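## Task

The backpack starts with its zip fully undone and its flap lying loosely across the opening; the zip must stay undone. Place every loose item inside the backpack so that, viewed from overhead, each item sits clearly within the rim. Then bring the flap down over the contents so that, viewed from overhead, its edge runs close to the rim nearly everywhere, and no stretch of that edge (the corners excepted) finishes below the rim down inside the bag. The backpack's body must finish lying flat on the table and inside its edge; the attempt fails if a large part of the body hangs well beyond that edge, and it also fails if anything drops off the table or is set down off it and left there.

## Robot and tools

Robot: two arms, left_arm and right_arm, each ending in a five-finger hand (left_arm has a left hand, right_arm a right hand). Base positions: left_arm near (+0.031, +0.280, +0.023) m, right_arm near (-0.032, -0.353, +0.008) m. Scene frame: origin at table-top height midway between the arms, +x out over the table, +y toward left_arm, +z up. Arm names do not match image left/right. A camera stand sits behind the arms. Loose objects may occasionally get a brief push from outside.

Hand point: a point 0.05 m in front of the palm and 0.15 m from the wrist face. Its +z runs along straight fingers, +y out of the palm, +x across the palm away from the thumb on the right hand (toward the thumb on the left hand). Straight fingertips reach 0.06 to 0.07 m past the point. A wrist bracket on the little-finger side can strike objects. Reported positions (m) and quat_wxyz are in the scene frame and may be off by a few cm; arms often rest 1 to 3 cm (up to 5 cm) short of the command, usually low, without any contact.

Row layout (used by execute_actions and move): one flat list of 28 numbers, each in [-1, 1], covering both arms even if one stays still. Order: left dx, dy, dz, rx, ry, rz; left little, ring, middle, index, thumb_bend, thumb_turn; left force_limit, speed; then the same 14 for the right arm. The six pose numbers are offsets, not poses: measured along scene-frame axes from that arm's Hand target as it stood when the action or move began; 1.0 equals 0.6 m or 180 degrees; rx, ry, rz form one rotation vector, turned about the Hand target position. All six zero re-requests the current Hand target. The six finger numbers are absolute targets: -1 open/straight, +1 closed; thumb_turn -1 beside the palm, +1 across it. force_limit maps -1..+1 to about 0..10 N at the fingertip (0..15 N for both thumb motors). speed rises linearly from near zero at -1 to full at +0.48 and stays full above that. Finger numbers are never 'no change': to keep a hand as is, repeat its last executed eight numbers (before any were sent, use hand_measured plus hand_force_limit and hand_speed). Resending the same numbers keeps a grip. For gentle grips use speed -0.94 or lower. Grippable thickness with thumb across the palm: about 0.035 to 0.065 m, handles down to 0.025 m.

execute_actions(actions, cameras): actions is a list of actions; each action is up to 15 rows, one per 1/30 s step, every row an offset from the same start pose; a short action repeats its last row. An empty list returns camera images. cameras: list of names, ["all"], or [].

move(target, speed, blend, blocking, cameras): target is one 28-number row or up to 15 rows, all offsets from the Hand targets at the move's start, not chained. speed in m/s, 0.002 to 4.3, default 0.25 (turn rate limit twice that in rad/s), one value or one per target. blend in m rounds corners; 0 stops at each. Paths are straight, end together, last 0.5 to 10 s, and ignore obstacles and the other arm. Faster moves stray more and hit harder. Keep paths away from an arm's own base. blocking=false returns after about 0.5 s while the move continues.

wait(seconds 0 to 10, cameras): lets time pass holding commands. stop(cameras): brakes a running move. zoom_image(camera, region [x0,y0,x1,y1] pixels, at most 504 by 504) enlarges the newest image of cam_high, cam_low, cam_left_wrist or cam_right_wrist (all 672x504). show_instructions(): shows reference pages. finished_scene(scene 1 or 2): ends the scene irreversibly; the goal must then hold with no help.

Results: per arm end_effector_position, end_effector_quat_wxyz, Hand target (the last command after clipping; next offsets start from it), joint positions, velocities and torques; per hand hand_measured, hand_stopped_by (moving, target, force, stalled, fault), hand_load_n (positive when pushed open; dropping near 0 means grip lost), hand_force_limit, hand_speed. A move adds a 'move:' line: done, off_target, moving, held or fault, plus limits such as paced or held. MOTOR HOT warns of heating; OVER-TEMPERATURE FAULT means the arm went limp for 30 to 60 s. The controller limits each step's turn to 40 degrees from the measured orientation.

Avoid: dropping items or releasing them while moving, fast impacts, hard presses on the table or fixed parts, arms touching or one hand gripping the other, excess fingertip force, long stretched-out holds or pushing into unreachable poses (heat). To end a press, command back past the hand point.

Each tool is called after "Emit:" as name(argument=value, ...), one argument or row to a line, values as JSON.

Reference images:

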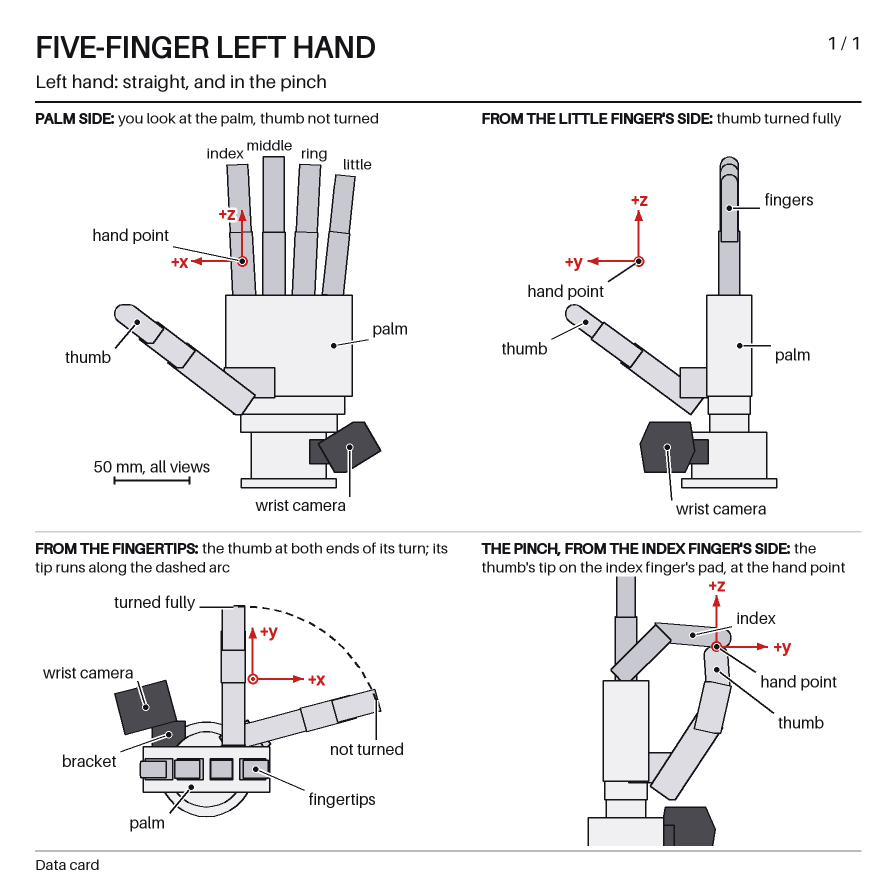

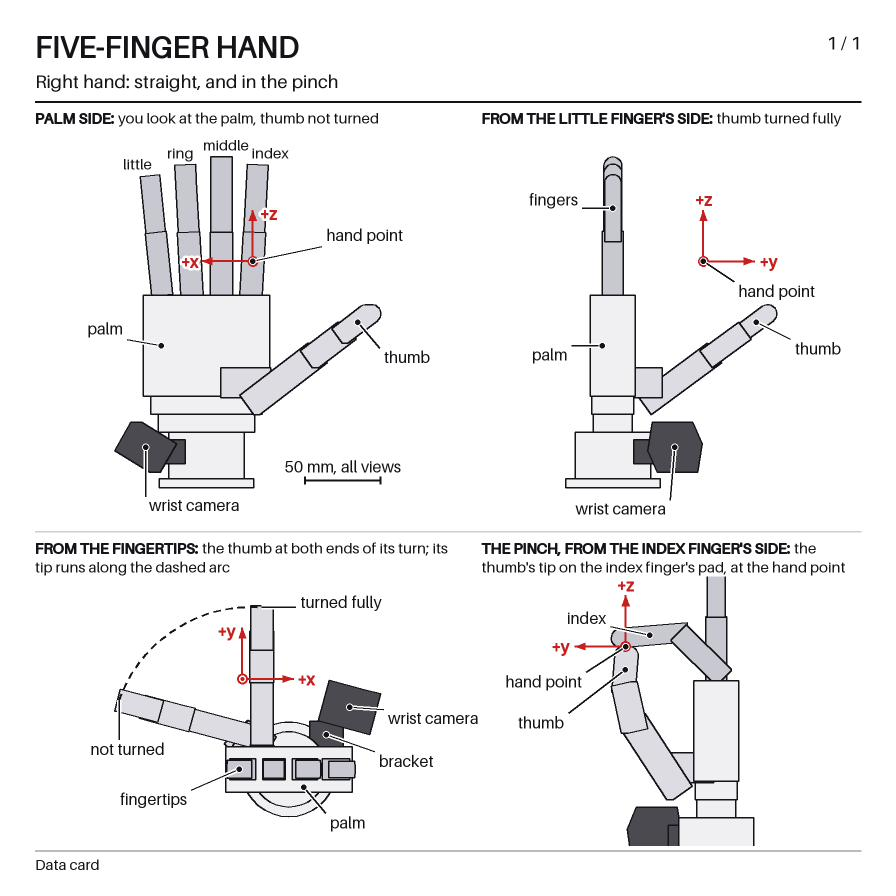

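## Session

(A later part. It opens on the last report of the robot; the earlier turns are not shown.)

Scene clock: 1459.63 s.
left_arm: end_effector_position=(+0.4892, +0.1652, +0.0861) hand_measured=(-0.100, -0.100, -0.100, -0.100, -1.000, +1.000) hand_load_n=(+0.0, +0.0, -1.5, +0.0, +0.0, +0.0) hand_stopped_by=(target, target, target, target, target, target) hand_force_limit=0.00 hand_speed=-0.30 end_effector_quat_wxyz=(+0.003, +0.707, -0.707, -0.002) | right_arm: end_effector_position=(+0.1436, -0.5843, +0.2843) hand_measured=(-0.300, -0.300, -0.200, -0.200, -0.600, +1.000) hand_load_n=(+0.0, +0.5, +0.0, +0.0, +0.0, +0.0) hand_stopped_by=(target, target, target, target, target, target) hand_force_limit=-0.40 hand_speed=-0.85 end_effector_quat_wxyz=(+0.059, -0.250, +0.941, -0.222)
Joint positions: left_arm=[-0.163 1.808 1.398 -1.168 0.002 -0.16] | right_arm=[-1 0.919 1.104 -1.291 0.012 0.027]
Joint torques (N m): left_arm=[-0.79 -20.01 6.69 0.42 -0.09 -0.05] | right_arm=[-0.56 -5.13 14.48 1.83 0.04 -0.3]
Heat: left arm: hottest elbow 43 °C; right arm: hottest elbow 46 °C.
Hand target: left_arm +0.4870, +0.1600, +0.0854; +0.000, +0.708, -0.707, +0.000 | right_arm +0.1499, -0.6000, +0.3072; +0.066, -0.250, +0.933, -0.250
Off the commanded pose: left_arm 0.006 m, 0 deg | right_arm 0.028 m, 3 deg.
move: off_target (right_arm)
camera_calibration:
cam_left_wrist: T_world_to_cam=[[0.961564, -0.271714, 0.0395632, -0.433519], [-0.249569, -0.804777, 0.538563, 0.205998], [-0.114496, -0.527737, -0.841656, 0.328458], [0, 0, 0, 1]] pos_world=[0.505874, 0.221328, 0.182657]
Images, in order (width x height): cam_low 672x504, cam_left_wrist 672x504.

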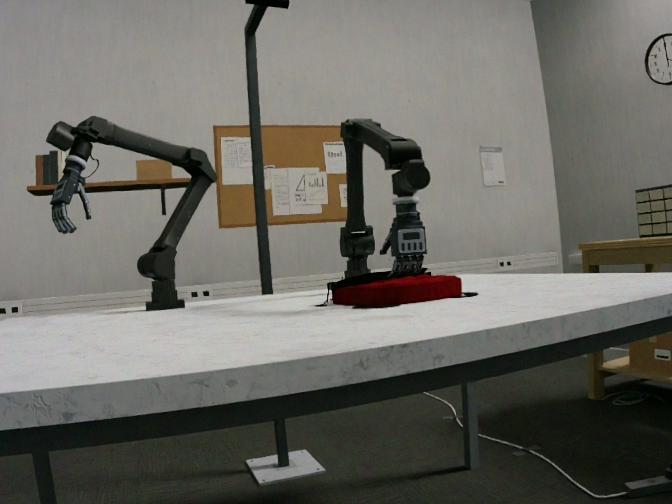

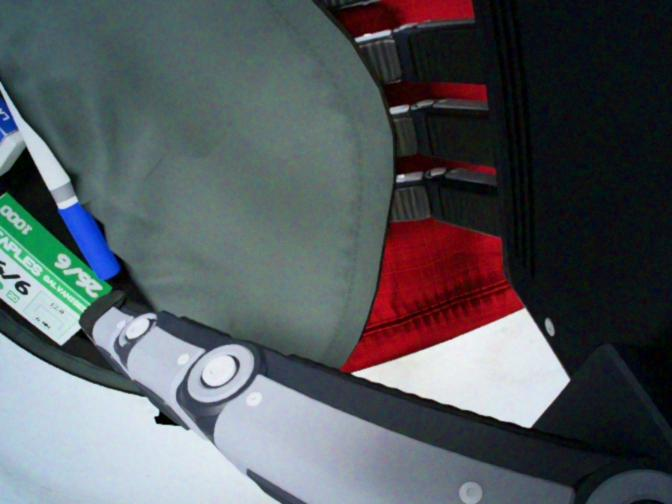

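Emit:
move(
  target=[
    [0,0,0,0,0.0,0,-0.1,-0.1,-0.1,-0.1,-1,-1,0,-0.3,0,0,0,0,0,0,-0.3,-0.3,-0.2,-0.2,-0.6,1,-0.4,-0.85],
    [0.005,0,0.06,0,0.0,0,-0.1,-0.1,-0.1,-0.1,-1,-1,0,-0.3,0,0,0,0,0,0,-0.3,-0.3,-0.2,-0.2,-0.6,1,-0.4,-0.85],
    [-0.0117,0,0.115,0,0.0,0,-0.1,-0.1,-0.1,-0.1,-1,-1,0,-0.3,0,0,0,0,0,0,-0.3,-0.3,-0.2,-0.2,-0.6,1,-0.4,-0.85],
    [-0.0533,0,0.158,0,0.0,0,-0.1,-0.1,-0.1,-0.1,-1,-1,0,-0.3,0,0,0,0,0,0,-0.3,-0.3,-0.2,-0.2,-0.6,1,-0.4,-0.85],
  ],
  speed=0.08,
  blend=[0,0.02,0.02,0],
  cameras=["cam_high","cam_low"],
)

Emit:
zoom_image(
  camera="cam_high",
  region=[340, 190, 500, 350],
)

Emit:
zoom_image(
  camera="cam_low",
  region=[310, 220, 500, 320],
)

Scene clock: 1474.57 s.
left_arm: end_effector_position=(+0.4438, +0.1672, +0.1640) hand_measured=(-0.100, -0.100, -0.100, -0.100, -1.000, -1.000) hand_load_n=(+0.0, +0.0, +0.0, +0.0, +0.0, +0.0) hand_stopped_by=(target, target, target, target, target, target) hand_force_limit=0.00 hand_speed=-0.30 end_effector_quat_wxyz=(+0.011, +0.707, -0.707, -0.014) | right_arm: end_effector_position=(+0.1436, -0.5843, +0.2843) hand_measured=(-0.300, -0.300, -0.200, -0.200, -0.600, +1.000) hand_load_n=(+0.0, +0.0, +0.0, +0.0, +0.0, +0.0) hand_stopped_by=(target, target, target, target, target, target) hand_force_limit=-0.40 hand_speed=-0.85 end_effector_quat_wxyz=(+0.059, -0.250, +0.941, -0.222)
Joint positions: left_arm=[-0.174 1.652 1.398 -1.354 0.002 -0.17] | right_arm=[-1 0.919 1.104 -1.291 0.012 0.027]
Joint torques (N m): left_arm=[-0.97 -18.43 11.14 -0.32 -0.12 -0.04] | right_arm=[-1.38 -4.25 14.54 1.46 -0.01 -0.24]
Heat: left arm: hottest elbow 43 °C; right arm: hottest elbow 46 °C.
Hand target: left_arm +0.4550, +0.1601, +0.1803; +0.000, +0.708, -0.707, +0.000 | right_arm +0.1499, -0.6000, +0.3072; +0.066, -0.250, +0.933, -0.250
Off the commanded pose: left_arm 0.021 m, 2 deg | right_arm 0.028 m, 3 deg.
move: off_target (left_arm, right_arm); blend cut to 0.0172 m at target 2, 0.0172 m at target 3
Images, in order (width x height): cam_high 672x504, cam_low 672x504.

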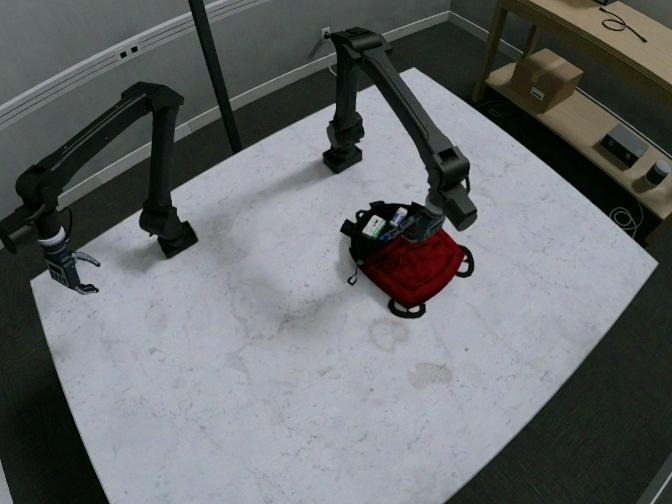

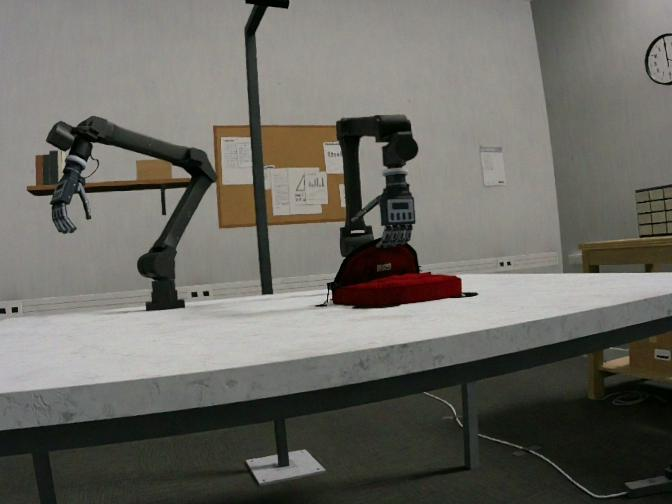

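Scaled by 3.150.

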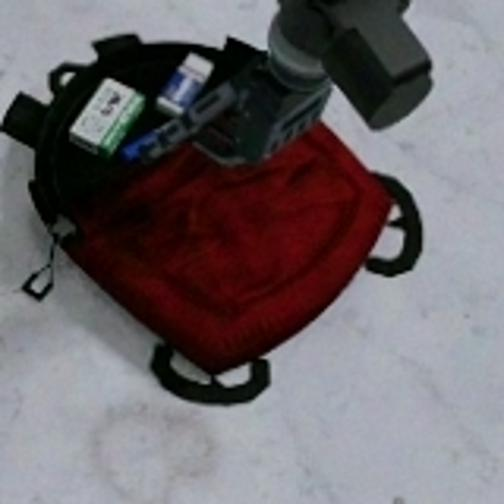

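Scaled by 2.653.

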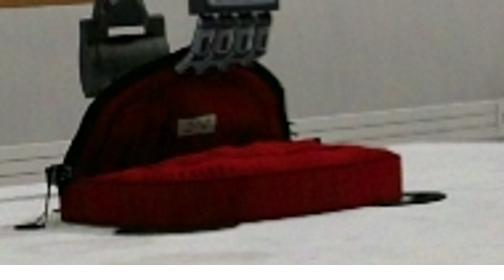

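Emit:
move(
  target=[
    [-0.05,0,0.012,0,0.0,0,-0.1,-0.1,-0.1,-0.1,-1,-1,0,-0.3,0,0,0,0,0,0,-0.3,-0.3,-0.2,-0.2,-0.6,1,-0.4,-0.85],
    [-0.11,0,0.005,0,0.0,0,-0.1,-0.1,-0.1,-0.1,-1,-1,0,-0.3,0,0,0,0,0,0,-0.3,-0.3,-0.2,-0.2,-0.6,1,-0.4,-0.85],
  ],
  speed=0.08,
  blend=[0.02,0],
  cameras=["cam_high","cam_low"],
)

Emit:
zoom_image(
  camera="cam_high",
  region=[340, 190, 500, 350],
)

Emit:
zoom_image(
  camera="cam_low",
  region=[310, 220, 500, 320],
)

Scene clock: 1479.33 s.
left_arm: end_effector_position=(+0.3911, +0.1640, +0.1828) hand_measured=(-0.100, -0.100, -0.100, -0.100, -1.000, -1.000) hand_load_n=(+0.0, +0.0, +0.0, +0.0, +0.0, +0.0) hand_stopped_by=(target, target, target, target, target, target) hand_force_limit=0.00 hand_speed=-0.30 end_effector_quat_wxyz=(+0.004, +0.707, -0.708, -0.004) | right_arm: end_effector_position=(+0.1436, -0.5843, +0.2843) hand_measured=(-0.300, -0.300, -0.200, -0.200, -0.600, +1.000) hand_load_n=(+0.0, +0.0, +0.0, +0.0, +0.0, +0.0) hand_stopped_by=(target, target, target, target, target, target) hand_force_limit=-0.40 hand_speed=-0.85 end_effector_quat_wxyz=(+0.059, -0.250, +0.941, -0.222)
Joint positions: left_arm=[-0.203 1.493 1.265 -1.354 0.002 -0.197] | right_arm=[-1 0.919 1.104 -1.291 0.012 0.027]
Joint torques (N m): left_arm=[-0.5 -15.62 7.15 0.44 -0.1 -0.04] | right_arm=[-0.62 -6.07 14.26 1.65 0.05 -0.29]
Heat: left arm: hottest elbow 44 °C; right arm: hottest elbow 46 °C.
Hand target: left_arm +0.3890, +0.1600, +0.1832; +0.000, +0.708, -0.707, +0.000 | right_arm +0.1499, -0.6000, +0.3072; +0.066, -0.250, +0.933, -0.250
Off the commanded pose: left_arm 0.004 m, 1 deg | right_arm 0.028 m, 3 deg.
move: off_target (right_arm); blend cut to 0.0151 m at target 1
Images, in order (width x height): cam_high 672x504, cam_low 672x504.

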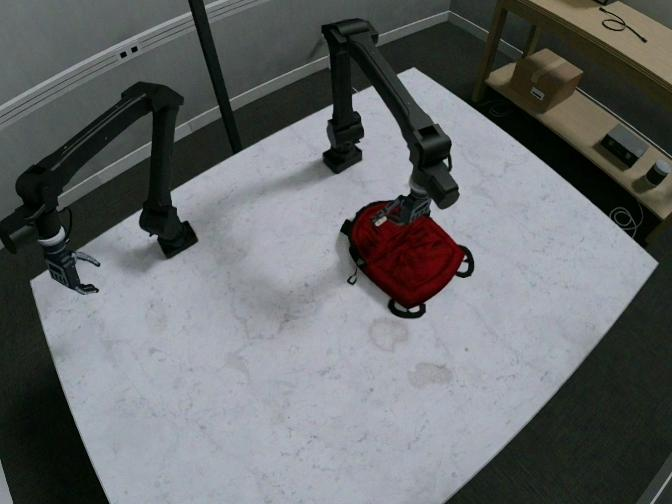

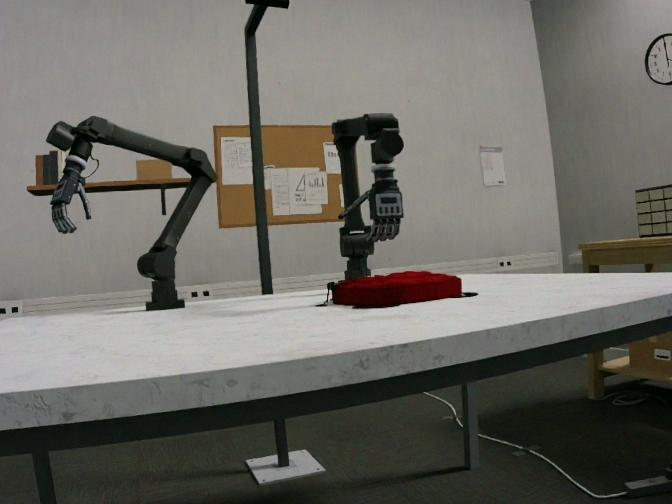

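Scaled by 3.150.

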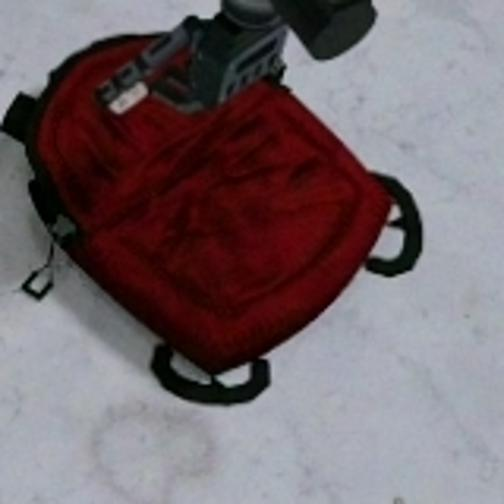

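Scaled by 2.653.

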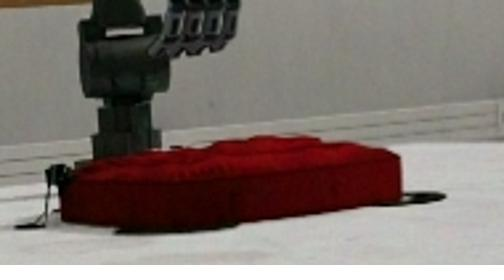

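Emit:
move(
  target=[
    [0,0,0.12,0,0.0,0,-0.1,-0.1,-0.1,-0.1,-1,-1,0,-0.3,0,0,0,0,0,0,-0.3,-0.3,-0.2,-0.2,-0.6,1,-0.4,-0.85],
    [-0.1,0.35,0.2,0,0.0,0,-0.1,-0.1,-0.1,-0.1,-1,-1,0,-0.3,0,0,0,0,0,0,-0.3,-0.3,-0.2,-0.2,-0.6,1,-0.4,-0.85],
  ],
  speed=0.2,
  blend=[0.02,0],
  cameras=["cam_high","cam_low","cam_left_wrist"],
)

Emit:
zoom_image(
  camera="cam_high",
  region=[330, 190, 490, 330],
)

Emit:
zoom_image(
  camera="cam_low",
  region=[310, 220, 500, 320],
)

Scene clock: 1490.60 s.
left_arm: end_effector_position=(+0.3182, +0.3636, +0.2835) hand_measured=(-0.100, -0.100, -0.100, -0.100, -1.000, -1.000) hand_load_n=(+0.0, +0.0, +0.0, +0.0, +0.0, +0.0) hand_stopped_by=(target, target, target, target, target, target) hand_force_limit=0.00 hand_speed=-0.30 end_effector_quat_wxyz=(+0.021, +0.709, -0.705, -0.013) | right_arm: end_effector_position=(+0.1436, -0.5843, +0.2843) hand_measured=(-0.300, -0.300, -0.200, -0.200, -0.600, +1.000) hand_load_n=(+0.5, +0.0, +0.0, +0.0, +0.0, +0.0) hand_stopped_by=(target, target, target, target, target, target) hand_force_limit=-0.40 hand_speed=-0.85 end_effector_quat_wxyz=(+0.059, -0.250, +0.941, -0.222)
Joint positions: left_arm=[0.313 1.329 1.356 -1.647 -0.004 0.31] | right_arm=[-1 0.919 1.104 -1.291 0.012 0.027]
Joint torques (N m): left_arm=[1.08 -12.16 12.78 -0.18 0.07 0.22] | right_arm=[-1.38 -4.54 14.27 1.74 0.03 -0.31]
Heat: left arm: hottest elbow 43 °C; right arm: hottest elbow 46 °C.
Hand target: left_arm +0.3289, +0.3700, +0.3033; +0.000, +0.708, -0.706, +0.000 | right_arm +0.1499, -0.6000, +0.3072; +0.066, -0.250, +0.933, -0.250
Off the commanded pose: left_arm 0.023 m, 3 deg | right_arm 0.028 m, 3 deg.
move: off_target (left_arm, right_arm)
camera_calibration:
cam_left_wrist: T_world_to_cam=[[0.964135, -0.265395, 0.00310071, -0.215828], [-0.222204, -0.800728, 0.556292, 0.201437], [-0.145154, -0.537029, -0.830981, 0.589917], [0, 0, 0, 1]] pos_world=[0.338476, 0.420819, 0.378821]
Images, in order (width x height): cam_high 672x504, cam_low 672x504, cam_left_wrist 672x504.

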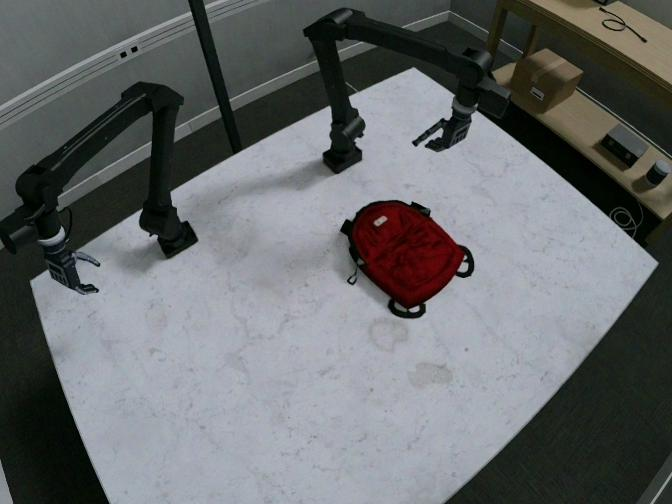

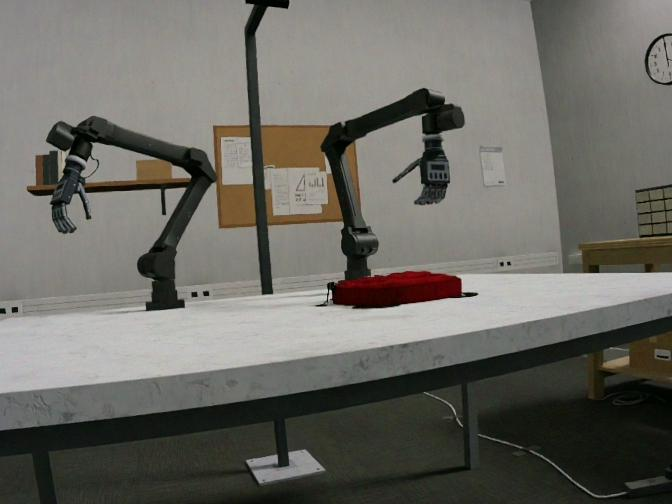

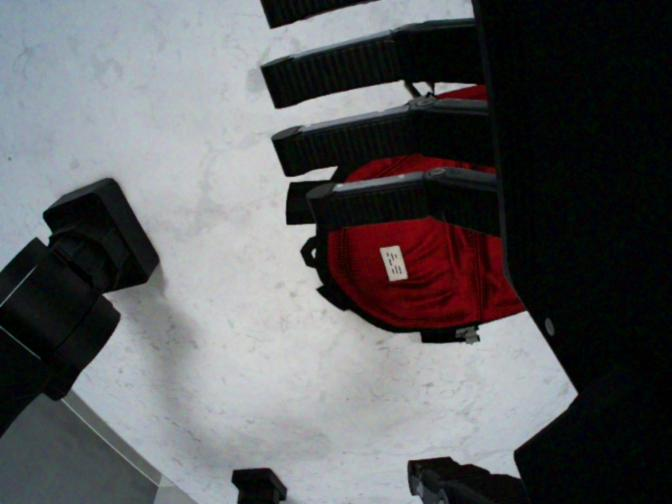

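Scaled by 3.150.

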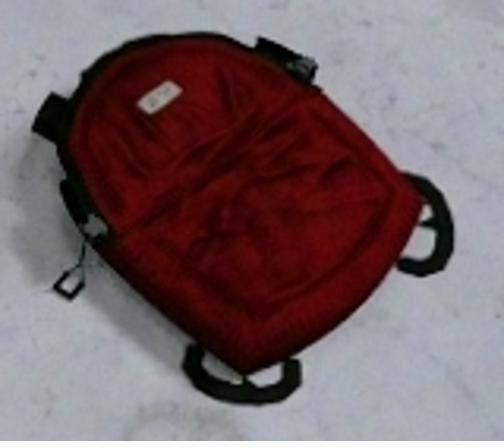

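Scaled by 2.653.

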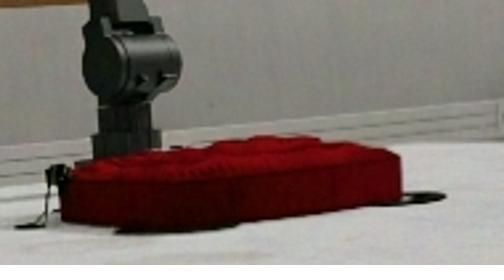

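Emit:
zoom_image(
  camera="cam_left_wrist",
  region=[280, 120, 560, 360],
)

Emit:
zoom_image(
  camera="cam_high",
  region=[335, 192, 435, 272],
)

Scaled by 1.800 from the camera's 672x504 image, which has a finer 960x720 frame.

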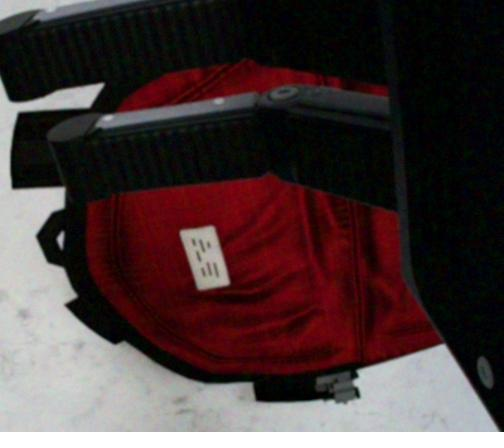

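Scaled by 5.040.

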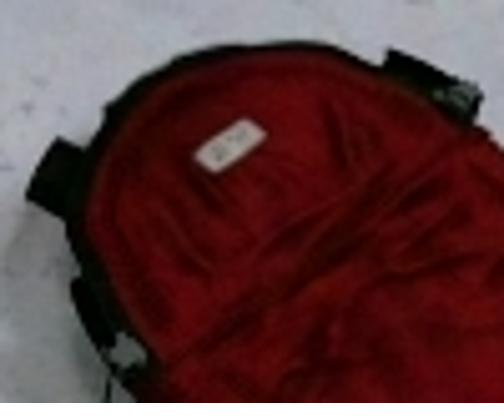

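Emit:
finished_scene(
  scene=2,
)

The scene is finished: the task was done.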